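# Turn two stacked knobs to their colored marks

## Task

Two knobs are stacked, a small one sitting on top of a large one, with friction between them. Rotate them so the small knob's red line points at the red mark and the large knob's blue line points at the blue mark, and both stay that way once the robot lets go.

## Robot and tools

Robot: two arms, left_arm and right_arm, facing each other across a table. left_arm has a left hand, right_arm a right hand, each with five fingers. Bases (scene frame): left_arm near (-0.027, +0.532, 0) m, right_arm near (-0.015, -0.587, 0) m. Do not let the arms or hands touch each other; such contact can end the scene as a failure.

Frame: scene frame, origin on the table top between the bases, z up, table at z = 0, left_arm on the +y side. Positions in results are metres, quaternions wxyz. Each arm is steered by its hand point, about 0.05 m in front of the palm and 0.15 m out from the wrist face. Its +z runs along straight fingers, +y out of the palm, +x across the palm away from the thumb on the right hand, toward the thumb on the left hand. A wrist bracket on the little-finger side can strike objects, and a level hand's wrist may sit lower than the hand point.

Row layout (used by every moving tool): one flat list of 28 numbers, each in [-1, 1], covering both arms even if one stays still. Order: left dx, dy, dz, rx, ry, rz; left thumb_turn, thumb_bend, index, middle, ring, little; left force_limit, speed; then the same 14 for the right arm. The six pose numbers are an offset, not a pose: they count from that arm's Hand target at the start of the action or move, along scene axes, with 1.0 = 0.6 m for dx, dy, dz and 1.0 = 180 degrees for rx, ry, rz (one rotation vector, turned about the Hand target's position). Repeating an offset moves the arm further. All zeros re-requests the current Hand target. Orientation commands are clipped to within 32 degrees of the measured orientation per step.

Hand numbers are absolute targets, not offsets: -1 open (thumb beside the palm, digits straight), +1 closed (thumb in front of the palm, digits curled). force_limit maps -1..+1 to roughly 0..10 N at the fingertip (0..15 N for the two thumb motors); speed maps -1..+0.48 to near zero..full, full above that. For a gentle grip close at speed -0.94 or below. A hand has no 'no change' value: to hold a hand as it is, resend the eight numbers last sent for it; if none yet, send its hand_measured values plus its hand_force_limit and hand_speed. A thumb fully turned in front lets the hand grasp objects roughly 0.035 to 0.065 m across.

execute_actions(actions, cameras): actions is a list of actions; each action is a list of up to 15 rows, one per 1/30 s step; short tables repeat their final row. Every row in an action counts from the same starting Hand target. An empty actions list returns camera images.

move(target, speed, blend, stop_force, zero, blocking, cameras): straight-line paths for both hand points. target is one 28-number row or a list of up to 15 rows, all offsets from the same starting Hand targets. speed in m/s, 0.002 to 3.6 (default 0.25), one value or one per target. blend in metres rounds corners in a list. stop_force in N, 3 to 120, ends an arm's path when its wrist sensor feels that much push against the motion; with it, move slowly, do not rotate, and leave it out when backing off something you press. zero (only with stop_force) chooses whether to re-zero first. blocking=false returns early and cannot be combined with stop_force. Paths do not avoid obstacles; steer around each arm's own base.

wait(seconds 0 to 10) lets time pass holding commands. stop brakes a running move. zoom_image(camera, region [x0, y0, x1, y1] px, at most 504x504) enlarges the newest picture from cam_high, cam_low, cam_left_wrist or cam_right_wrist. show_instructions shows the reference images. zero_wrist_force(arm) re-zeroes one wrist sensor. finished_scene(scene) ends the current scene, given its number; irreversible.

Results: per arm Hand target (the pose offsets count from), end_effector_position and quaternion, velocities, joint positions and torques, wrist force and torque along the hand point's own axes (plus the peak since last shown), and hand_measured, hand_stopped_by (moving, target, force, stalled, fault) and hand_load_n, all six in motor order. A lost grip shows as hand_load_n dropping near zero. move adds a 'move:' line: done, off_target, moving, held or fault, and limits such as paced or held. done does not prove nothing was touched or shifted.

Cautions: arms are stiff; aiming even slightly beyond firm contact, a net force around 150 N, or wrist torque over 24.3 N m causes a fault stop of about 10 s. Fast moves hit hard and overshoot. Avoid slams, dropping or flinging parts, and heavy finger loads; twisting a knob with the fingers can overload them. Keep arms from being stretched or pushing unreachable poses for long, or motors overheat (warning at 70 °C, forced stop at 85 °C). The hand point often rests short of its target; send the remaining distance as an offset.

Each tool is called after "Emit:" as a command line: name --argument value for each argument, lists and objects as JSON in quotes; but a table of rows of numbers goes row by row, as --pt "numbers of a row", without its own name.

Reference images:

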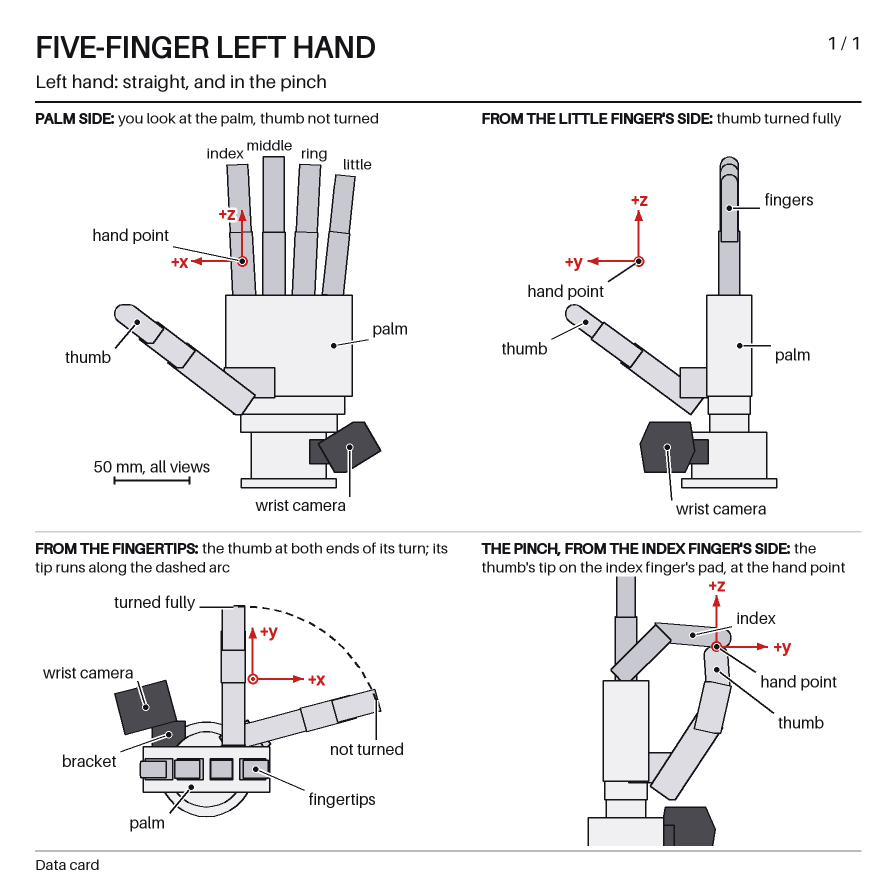

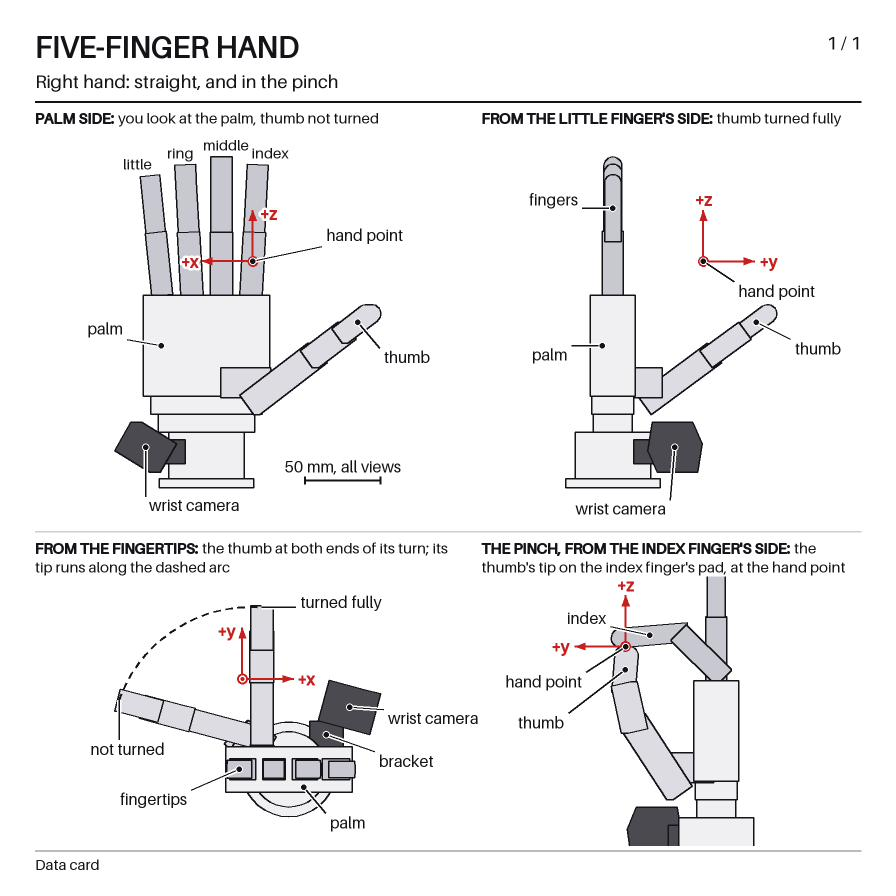

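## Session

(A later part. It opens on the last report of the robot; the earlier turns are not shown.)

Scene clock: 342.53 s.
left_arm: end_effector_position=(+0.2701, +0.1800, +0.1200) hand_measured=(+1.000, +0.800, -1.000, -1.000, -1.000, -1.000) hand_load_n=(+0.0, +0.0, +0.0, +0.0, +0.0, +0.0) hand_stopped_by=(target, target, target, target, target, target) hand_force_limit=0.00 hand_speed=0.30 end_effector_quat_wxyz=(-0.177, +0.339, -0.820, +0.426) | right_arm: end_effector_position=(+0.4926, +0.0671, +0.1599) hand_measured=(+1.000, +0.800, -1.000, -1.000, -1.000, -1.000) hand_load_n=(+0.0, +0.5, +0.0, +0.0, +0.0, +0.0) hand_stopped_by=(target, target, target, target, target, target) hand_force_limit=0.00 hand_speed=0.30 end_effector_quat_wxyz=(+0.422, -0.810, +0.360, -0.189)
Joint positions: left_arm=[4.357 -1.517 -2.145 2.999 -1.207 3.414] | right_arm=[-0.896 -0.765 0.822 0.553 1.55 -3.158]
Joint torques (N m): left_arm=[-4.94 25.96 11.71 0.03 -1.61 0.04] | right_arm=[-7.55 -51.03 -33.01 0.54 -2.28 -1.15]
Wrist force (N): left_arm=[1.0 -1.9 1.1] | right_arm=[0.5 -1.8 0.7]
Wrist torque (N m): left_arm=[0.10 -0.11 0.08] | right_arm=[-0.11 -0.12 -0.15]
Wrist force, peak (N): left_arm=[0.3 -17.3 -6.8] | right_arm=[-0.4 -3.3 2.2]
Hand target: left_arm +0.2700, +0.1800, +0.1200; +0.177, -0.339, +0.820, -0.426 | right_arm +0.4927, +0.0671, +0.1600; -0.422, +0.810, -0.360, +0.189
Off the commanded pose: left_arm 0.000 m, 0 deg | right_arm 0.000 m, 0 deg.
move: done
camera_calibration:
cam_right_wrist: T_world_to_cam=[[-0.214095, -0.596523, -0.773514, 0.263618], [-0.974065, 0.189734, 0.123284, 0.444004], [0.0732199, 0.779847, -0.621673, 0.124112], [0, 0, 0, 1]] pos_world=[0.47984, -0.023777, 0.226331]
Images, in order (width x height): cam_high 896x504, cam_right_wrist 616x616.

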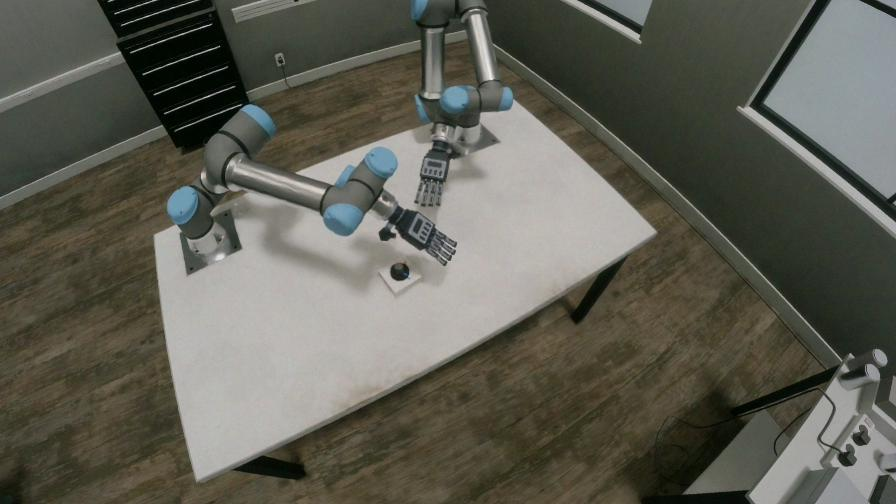

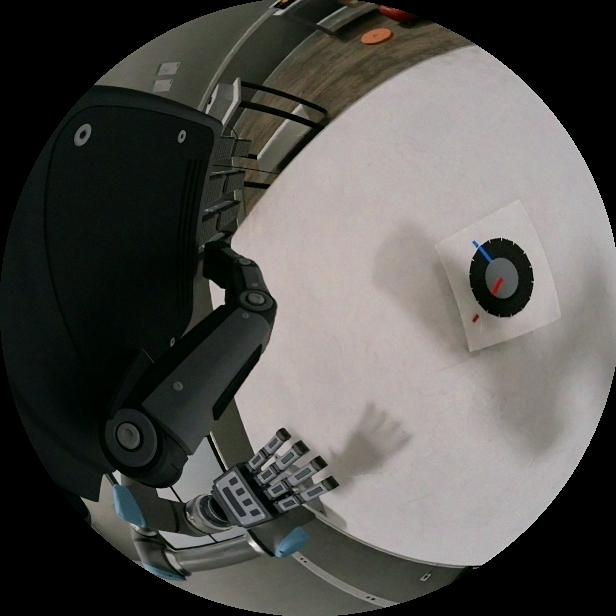

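Emit:
move --pt "0 0 0 0 0 0 1 0.8 -1 -1 -1 -1 0 0.3 -0.0885 -0.2658 -0.08 0 0 0 1 0.8 -1 -1 -1 -1 0 0.3" --pt "0.155 -0.203 -0.0667 0 0 0 1 0.8 -1 -1 -1 -1 0 0.3 -0.0885 -0.2658 -0.1983 0 0 0 1 0.8 -1 -1 -1 -1 0 0.3" --pt "0.155 -0.203 -0.162 0 0 0 1 0.8 -1 -1 -1 -1 0 0.3 -0.0885 -0.2658 -0.1983 0 0 0 1 0.8 -1 -1 -1 -1 0 0.3" --speed '[0.25,0.2,0.08]' --blend '[0.02,0.01,0]'

Emit:
move --target '[0.0295,-0.0295,0,0,0,0,1,0.8,-1,-1,-1,-1,0,0.3,0,0,0,0,0,0,1,0.8,-1,-1,-1,-1,0,0.3]' --speed 0.007 --stop_force 15

Emit:
move --target '[0,0,0,0,0,0,1,0.8,-1,-1,-1,-1,0,0.3,-0.025,0.025,0,0,0,0,1,0.8,-1,-1,-1,-1,0,0.3]' --speed 0.007 --stop_force 22

Emit:
move --target '[0,0,0,0,0,0,1,0.8,-1,-1,-1,-1,0,0.3,-0.00165,-0.00165,0,0,0,0,1,0.8,-1,-1,-1,-1,0,0.3]' --speed 0.01

Emit:
move --pt "0 0 0 0 0 0 1 0.8 -1 -1 -1 -1 0 0.3 0.0236 -0.0236 0 0 0 0 1 0.8 -1 -1 -1 -1 0 0.3" --pt "-0.0012 -0.0012 0 0 0 0 1 0.8 -1 -1 -1 -1 0 0.3 0.0236 -0.0236 0.11 0 0 0 1 0.8 -1 -1 -1 -1 0 0.3" --pt "-0.0012 -0.0012 0 0 0 0 1 0.8 -1 -1 -1 -1 0 0.3 0.0993 0.2563 0.1983 0 0 0 1 0.8 -1 -1 -1 -1 0 0.3" --speed '[0.08,0.12,0.25]' --blend '[0.004,0.02,0]' --cameras '["cam_high", "cam_right_wrist"]'

Emit:
zoom_image --camera "cam_right_wrist" --region '[470, 236, 496, 262]'

Emit:
zoom_image --camera "cam_right_wrist" --region '[488, 272, 512, 296]'

Emit:
zoom_image --camera "cam_right_wrist" --region '[450, 225, 550, 325]'

Scene clock: 497.83 s.
left_arm: end_effector_position=(+0.3630, +0.0583, +0.0228) hand_measured=(+1.000, +0.800, -1.000, -1.000, -1.000, -1.000) hand_load_n=(+0.0, +0.0, +0.0, +0.0, +0.0, +0.0) hand_stopped_by=(target, target, target, target, target, target) hand_force_limit=0.00 hand_speed=0.30 end_effector_quat_wxyz=(-0.177, +0.339, -0.820, +0.425) | right_arm: end_effector_position=(+0.4396, -0.0924, +0.0410) hand_measured=(+1.000, +0.800, -1.000, -1.000, -1.000, -1.000) hand_load_n=(+0.0, +0.0, +0.0, +0.0, +0.0, +0.0) hand_stopped_by=(target, target, target, target, target, target) hand_force_limit=0.00 hand_speed=0.30 end_effector_quat_wxyz=(+0.422, -0.810, +0.360, -0.189)
Joint positions: left_arm=[4.148 -2.004 -1.834 3.211 -1.375 3.284] | right_arm=[-1.073 -1.049 1.632 0.036 1.405 -3.261]
Joint torques (N m): left_arm=[7.5 44.04 21.73 -1.51 2.11 -0.81] | right_arm=[10.85 -51.14 -30.61 -1.33 1.59 1.51]
Wrist force (N): left_arm=[1.1 -2.1 -0.8] | right_arm=[0.6 -2.5 1.1]
Wrist torque (N m): left_arm=[0.20 -0.16 0.05] | right_arm=[-0.25 -0.12 -0.13]
Wrist force, peak (N): left_arm=[1.2 -3.1 2.6] | right_arm=[-0.3 -3.6 1.7]
Hand target: left_arm +0.3630, +0.0582, +0.0228; +0.177, -0.339, +0.820, -0.426 | right_arm +0.4396, -0.0923, +0.0410; -0.422, +0.810, -0.360, +0.189
Off the commanded pose: left_arm 0.000 m, 0 deg | right_arm 0.000 m, 0 deg.
move: done

Scene clock: 501.03 s.
left_arm: end_effector_position=(+0.3733, +0.0479, +0.0228) hand_measured=(+1.000, +0.800, -1.000, -1.000, -1.000, -1.000) hand_load_n=(+0.0, +0.0, -0.5, -3.0, +0.0, +0.0) hand_stopped_by=(target, target, target, target, target, target) hand_force_limit=0.00 hand_speed=0.30 end_effector_quat_wxyz=(-0.177, +0.339, -0.820, +0.425) | right_arm: end_effector_position=(+0.4396, -0.0923, +0.0410) hand_measured=(+1.000, +0.800, -1.000, -1.000, -1.000, -1.000) hand_load_n=(+0.0, +0.0, +0.0, +0.0, +0.0, +0.0) hand_stopped_by=(target, target, target, target, target, target) hand_force_limit=0.00 hand_speed=0.30 end_effector_quat_wxyz=(+0.422, -0.810, +0.360, -0.189)
Joint positions: left_arm=[4.14 -2.032 -1.788 3.194 -1.381 3.279] | right_arm=[-1.073 -1.049 1.632 0.036 1.405 -3.261]
Joint torques (N m): left_arm=[10.02 44.08 12.74 4.02 2.48 1.34] | right_arm=[12.26 -50.93 -30.61 -1.3 1.31 0.24]
Wrist force (N): left_arm=[0.8 1.9 -13.3] | right_arm=[0.2 -2.4 1.2]
Wrist torque (N m): left_arm=[0.87 -0.40 0.00] | right_arm=[-0.25 -0.06 -0.15]
Wrist force, peak (N): left_arm=[1.2 -16.5 -13.1] | right_arm=[0.9 -2.6 1.1]
Hand target: left_arm +0.3733, +0.0479, +0.0228; +0.177, -0.339, +0.820, -0.425 (not the last commanded pose) | right_arm +0.4396, -0.0923, +0.0410; -0.422, +0.810, -0.360, +0.189
Off the commanded pose: left_arm 0.010 m, 0 deg | right_arm 0.000 m, 0 deg.
move: contact (left_arm)

Scene clock: 503.27 s.
left_arm: end_effector_position=(+0.3733, +0.0479, +0.0228) hand_measured=(+1.000, +0.800, -1.000, -1.000, -1.000, -1.000) hand_load_n=(+0.0, +0.0, +0.0, -4.0, +0.0, +0.0) hand_stopped_by=(target, target, target, target, target, target) hand_force_limit=0.00 hand_speed=0.30 end_effector_quat_wxyz=(-0.177, +0.339, -0.820, +0.425) | right_arm: end_effector_position=(+0.4335, -0.0862, +0.0411) hand_measured=(+1.000, +0.800, -1.000, -1.000, -1.000, -1.000) hand_load_n=(+0.0, +0.0, -1.0, +0.0, +0.0, +0.0) hand_stopped_by=(target, target, target, target, target, target) hand_force_limit=0.00 hand_speed=0.30 end_effector_quat_wxyz=(+0.422, -0.810, +0.360, -0.189)
Joint positions: left_arm=[4.14 -2.032 -1.788 3.194 -1.381 3.279] | right_arm=[-1.055 -1.049 1.632 0.035 1.419 -3.25]
Joint torques (N m): left_arm=[9.51 44.37 15.48 3.76 1.32 1.27] | right_arm=[5.91 -46.95 -20.94 1.27 -8.18 -0.96]
Wrist force (N): left_arm=[2.0 2.3 -14.1] | right_arm=[22.3 -1.1 -1.3]
Wrist torque (N m): left_arm=[0.87 -0.38 0.07] | right_arm=[-0.09 0.93 0.99]
Wrist force, peak (N): left_arm=[1.8 2.6 -14.3] | right_arm=[25.7 -1.5 -1.4]
Hand target: left_arm +0.3733, +0.0479, +0.0228; +0.177, -0.339, +0.820, -0.425 | right_arm +0.4335, -0.0862, +0.0411; -0.422, +0.810, -0.360, +0.189 (not the last commanded pose)
Off the commanded pose: left_arm 0.000 m, 0 deg | right_arm 0.013 m, 0 deg.
move: contact (right_arm)

Scene clock: 503.97 s.
left_arm: end_effector_position=(+0.3733, +0.0479, +0.0228) hand_measured=(+1.000, +0.800, -1.000, -1.000, -1.000, -1.000) hand_load_n=(+0.0, +0.0, +0.0, -4.0, +0.0, +0.0) hand_stopped_by=(target, target, target, target, target, target) hand_force_limit=0.00 hand_speed=0.30 end_effector_quat_wxyz=(-0.177, +0.339, -0.820, +0.425) | right_arm: end_effector_position=(+0.4325, -0.0872, +0.0411) hand_measured=(+1.000, +0.800, -1.000, -1.000, -1.000, -1.000) hand_load_n=(+0.0, +0.0, +0.0, -0.5, +0.0, +0.0) hand_stopped_by=(target, target, target, target, target, target) hand_force_limit=0.00 hand_speed=0.30 end_effector_quat_wxyz=(+0.422, -0.810, +0.360, -0.189)
Joint positions: left_arm=[4.14 -2.032 -1.788 3.194 -1.381 3.279] | right_arm=[-1.056 -1.052 1.637 0.033 1.419 -3.251]
Joint torques (N m): left_arm=[10.56 43.04 17.53 3.61 0.72 1.26] | right_arm=[7.2 -49.2 -7.8 0.45 -8.17 -1.13]
Wrist force (N): left_arm=[0.6 2.2 -14.2] | right_arm=[20.9 -2.4 5.9]
Wrist torque (N m): left_arm=[0.87 -0.44 -0.02] | right_arm=[-0.47 0.99 0.91]
Wrist force, peak (N): left_arm=[1.8 2.4 -14.2] | right_arm=[22.5 -1.2 -1.4]
Hand target: left_arm +0.3733, +0.0479, +0.0228; +0.177, -0.339, +0.820, -0.425 | right_arm +0.4325, -0.0872, +0.0411; -0.422, +0.810, -0.360, +0.189
Off the commanded pose: left_arm 0.000 m, 0 deg | right_arm 0.000 m, 0 deg.
move: done

Scene clock: 506.00 s.
left_arm: end_effector_position=(+0.3726, +0.0472, +0.0228) hand_measured=(+1.000, +0.800, -1.000, -1.000, -1.000, -1.000) hand_load_n=(+0.0, +0.0, +0.0, -3.5, +0.0, +0.0) hand_stopped_by=(target, target, target, target, target, target) hand_force_limit=0.00 hand_speed=0.30 end_effector_quat_wxyz=(-0.177, +0.339, -0.820, +0.425) | right_arm: end_effector_position=(+0.4920, +0.0666, +0.1600) hand_measured=(+1.000, +0.800, -1.000, -1.000, -1.000, -1.000) hand_load_n=(+0.0, +0.0, +0.0, +0.0, +0.0, +0.0) hand_stopped_by=(target, target, target, target, target, target) hand_force_limit=0.00 hand_speed=0.30 end_effector_quat_wxyz=(+0.422, -0.810, +0.360, -0.189)
Joint positions: left_arm=[4.138 -2.032 -1.788 3.194 -1.383 3.278] | right_arm=[-0.896 -0.767 0.826 0.551 1.55 -3.158]
Joint torques (N m): left_arm=[-4 25.15 26.26 3.99 -0.56 0.1] | right_arm=[-7.26 -52.78 -33.27 0.47 -2.44 -1.31]
Wrist force (N): left_arm=[0.4 1.8 -13.2] | right_arm=[0.8 -1.8 0.8]
Wrist torque (N m): left_arm=[0.84 -0.43 -0.04] | right_arm=[-0.11 -0.16 -0.13]
Wrist force, peak (N): left_arm=[0.7 2.3 -14.2] | right_arm=[20.2 -2.5 6.2]
Hand target: left_arm +0.3726, +0.0472, +0.0228; +0.177, -0.339, +0.820, -0.425 | right_arm +0.4921, +0.0666, +0.1600; -0.422, +0.810, -0.360, +0.189
Off the commanded pose: left_arm 0.000 m, 0 deg | right_arm 0.000 m, 0 deg.
move: done
camera_calibration:
cam_right_wrist: T_world_to_cam=[[-0.214191, -0.596436, -0.773554, 0.263248], [-0.974014, 0.190099, 0.123124, 0.443535], [0.0736168, 0.779825, -0.621654, 0.124352], [0, 0, 0, 1]] pos_world=[0.47924, -0.024278, 0.226331]
Images, in order (width x height): cam_high 896x504, cam_right_wrist 616x616.

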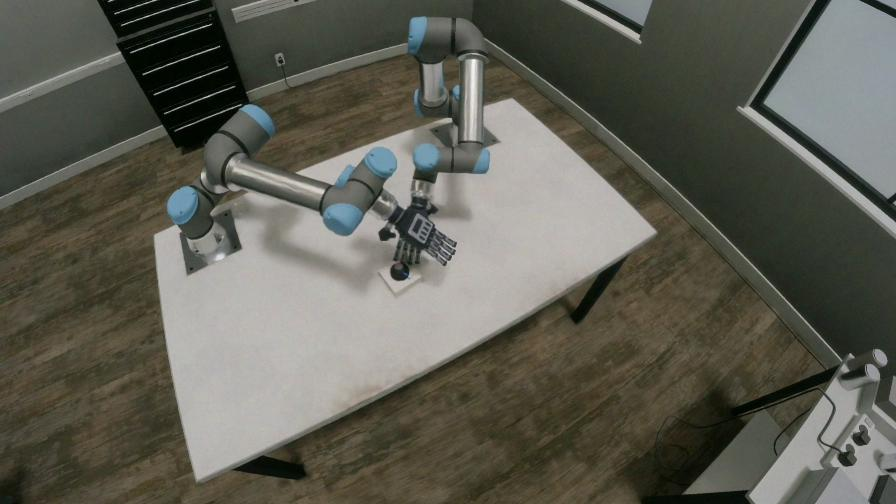

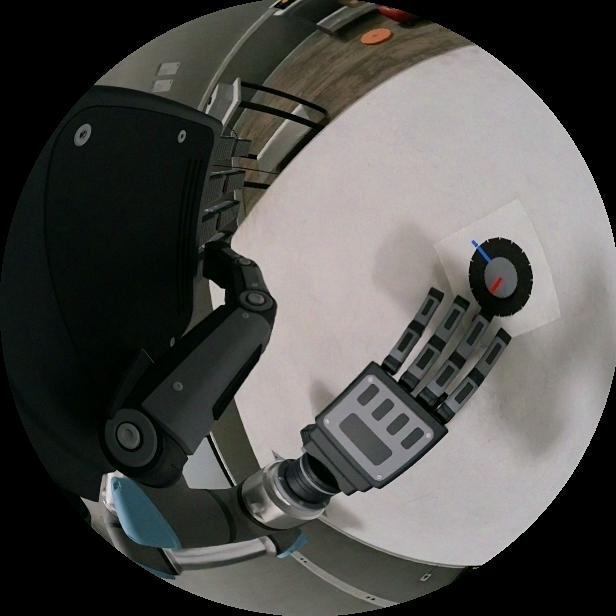

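Scaled by 19.385 from the camera's 616x616 image, which has a finer 880x880 frame.

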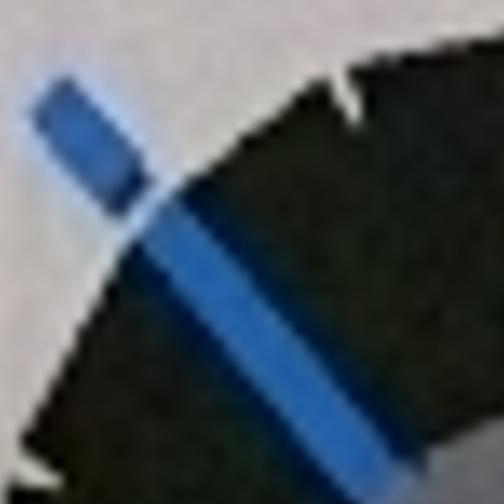

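Scaled by 21.000 from the camera's 616x616 image, which has a finer 880x880 frame.

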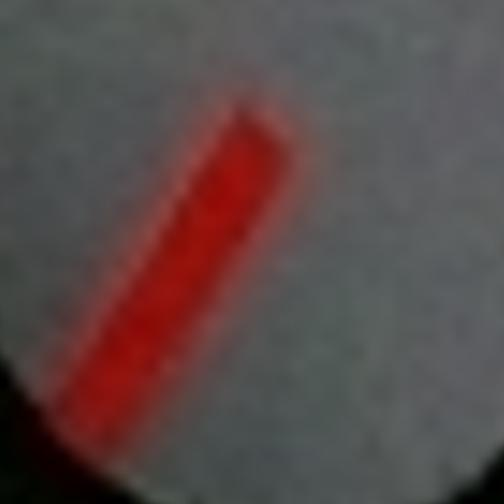

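Scaled by 5.040 from the camera's 616x616 image, which has a finer 880x880 frame.

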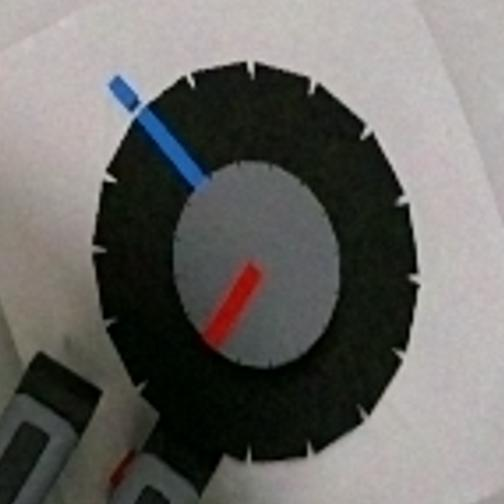

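Emit:
move --pt "-0.0177 0.0177 0 0 0 0 1 0.8 -1 -1 -1 -1 0 0.3 0 0 0 0 0 0 1 0.8 -1 -1 -1 -1 0 0.3" --pt "-0.05 0.05 0.08 0 0 0 1 0.8 -1 -1 -1 -1 0 0.3 0 0 0 0 0 0 1 0.8 -1 -1 -1 -1 0 0.3" --speed '[0.05,0.15]' --blend '[0.004,0]' --cameras '["cam_high", "cam_right_wrist"]'

Emit:
zoom_image --camera "cam_right_wrist" --region '[450, 225, 550, 325]'

Emit:
zoom_image --camera "cam_right_wrist" --region '[488, 272, 512, 296]'

Emit:
zoom_image --camera "cam_right_wrist" --region '[470, 236, 496, 262]'

Scene clock: 534.63 s.
left_arm: end_effector_position=(+0.3427, +0.0772, +0.0707) hand_measured=(+1.000, +0.800, -1.000, -1.000, -1.000, -1.000) hand_load_n=(+0.0, +0.0, +0.0, +0.0, +0.0, +0.0) hand_stopped_by=(target, target, target, target, target, target) hand_force_limit=0.00 hand_speed=0.30 end_effector_quat_wxyz=(-0.177, +0.339, -0.820, +0.425) | right_arm: end_effector_position=(+0.4921, +0.0666, +0.1600) hand_measured=(+1.000, +0.800, -1.000, -1.000, -1.000, -1.000) hand_load_n=(+0.0, +0.0, +0.0, +0.0, +0.0, +0.0) hand_stopped_by=(target, target, target, target, target, target) hand_force_limit=0.00 hand_speed=0.30 end_effector_quat_wxyz=(+0.422, -0.810, +0.360, -0.189)
Joint positions: left_arm=[4.163 -1.876 -1.871 3.118 -1.363 3.292] | right_arm=[-0.896 -0.767 0.826 0.551 1.55 -3.158]
Joint torques (N m): left_arm=[-10.42 36.67 23.48 0.4 -2.35 -1.05] | right_arm=[-10.04 -40.62 -33.49 1.4 -2.21 -0.11]
Wrist force (N): left_arm=[0.9 -1.4 1.5] | right_arm=[0.8 -2.2 0.6]
Wrist torque (N m): left_arm=[0.15 -0.08 -0.02] | right_arm=[-0.15 -0.17 -0.14]
Wrist force, peak (N): left_arm=[0.5 1.9 -13.4] | right_arm=[1.1 -2.3 0.7]
Hand target: left_arm +0.3426, +0.0772, +0.0708; +0.177, -0.339, +0.820, -0.425 | right_arm +0.4921, +0.0666, +0.1600; -0.422, +0.810, -0.360, +0.189
Off the commanded pose: left_arm 0.000 m, 0 deg | right_arm 0.000 m, 0 deg.
move: done
camera_calibration:
cam_right_wrist: T_world_to_cam=[[-0.21419, -0.596419, -0.773568, 0.263328], [-0.974006, 0.190176, 0.123064, 0.443535], [0.0737162, 0.779819, -0.62165, 0.124366], [0, 0, 0, 1]] pos_world=[0.47924, -0.0242782, 0.226431]
Images, in order (width x height): cam_high 896x504, cam_right_wrist 616x616.

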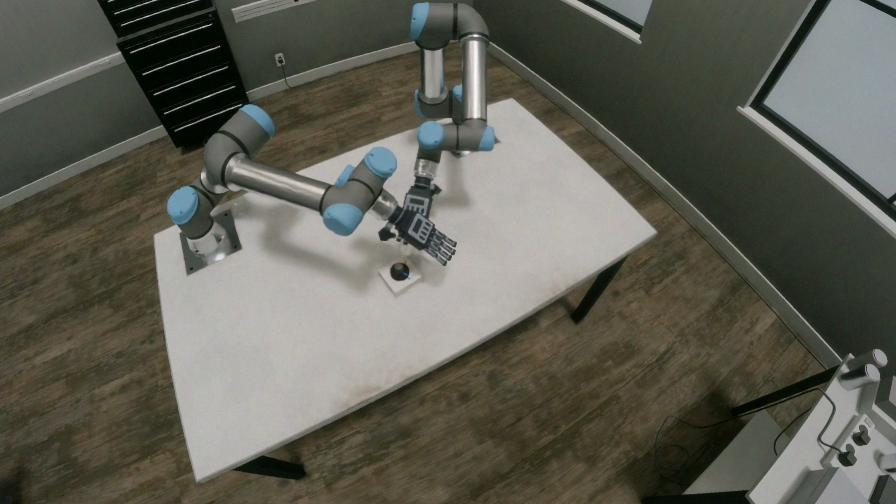

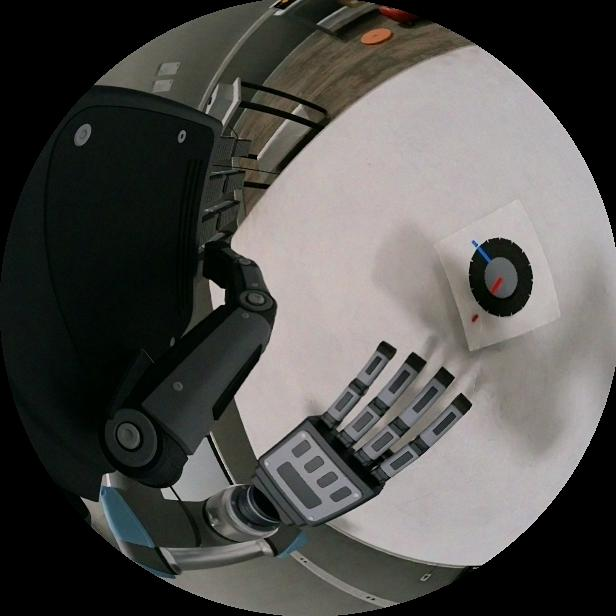

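Scaled by 5.040 from the camera's 616x616 image, which has a finer 880x880 frame.

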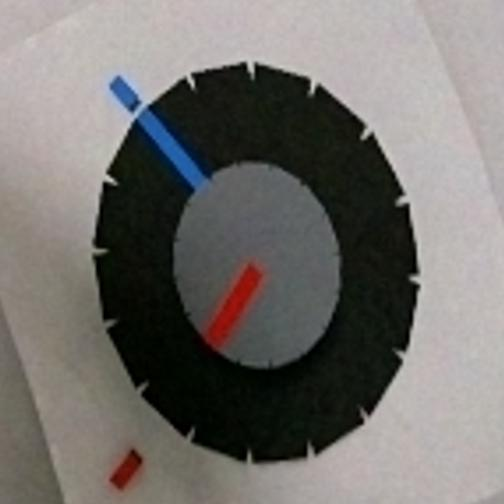

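Scaled by 21.000 from the camera's 616x616 image, which has a finer 880x880 frame.

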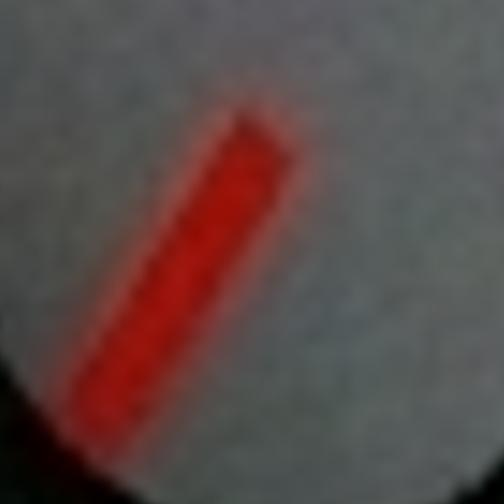

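Scaled by 19.385 from the camera's 616x616 image, which has a finer 880x880 frame.

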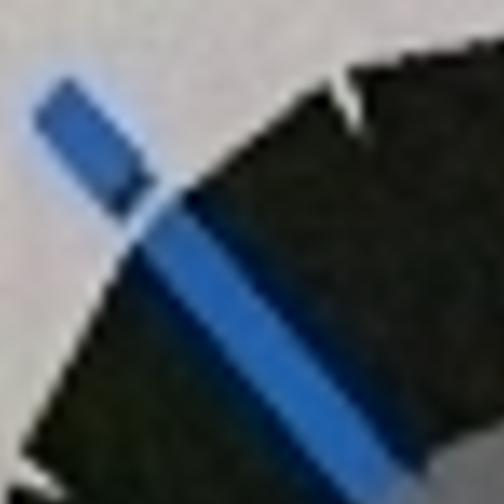

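Emit:
finished_scene --scene 2

The scene is finished: the task was done.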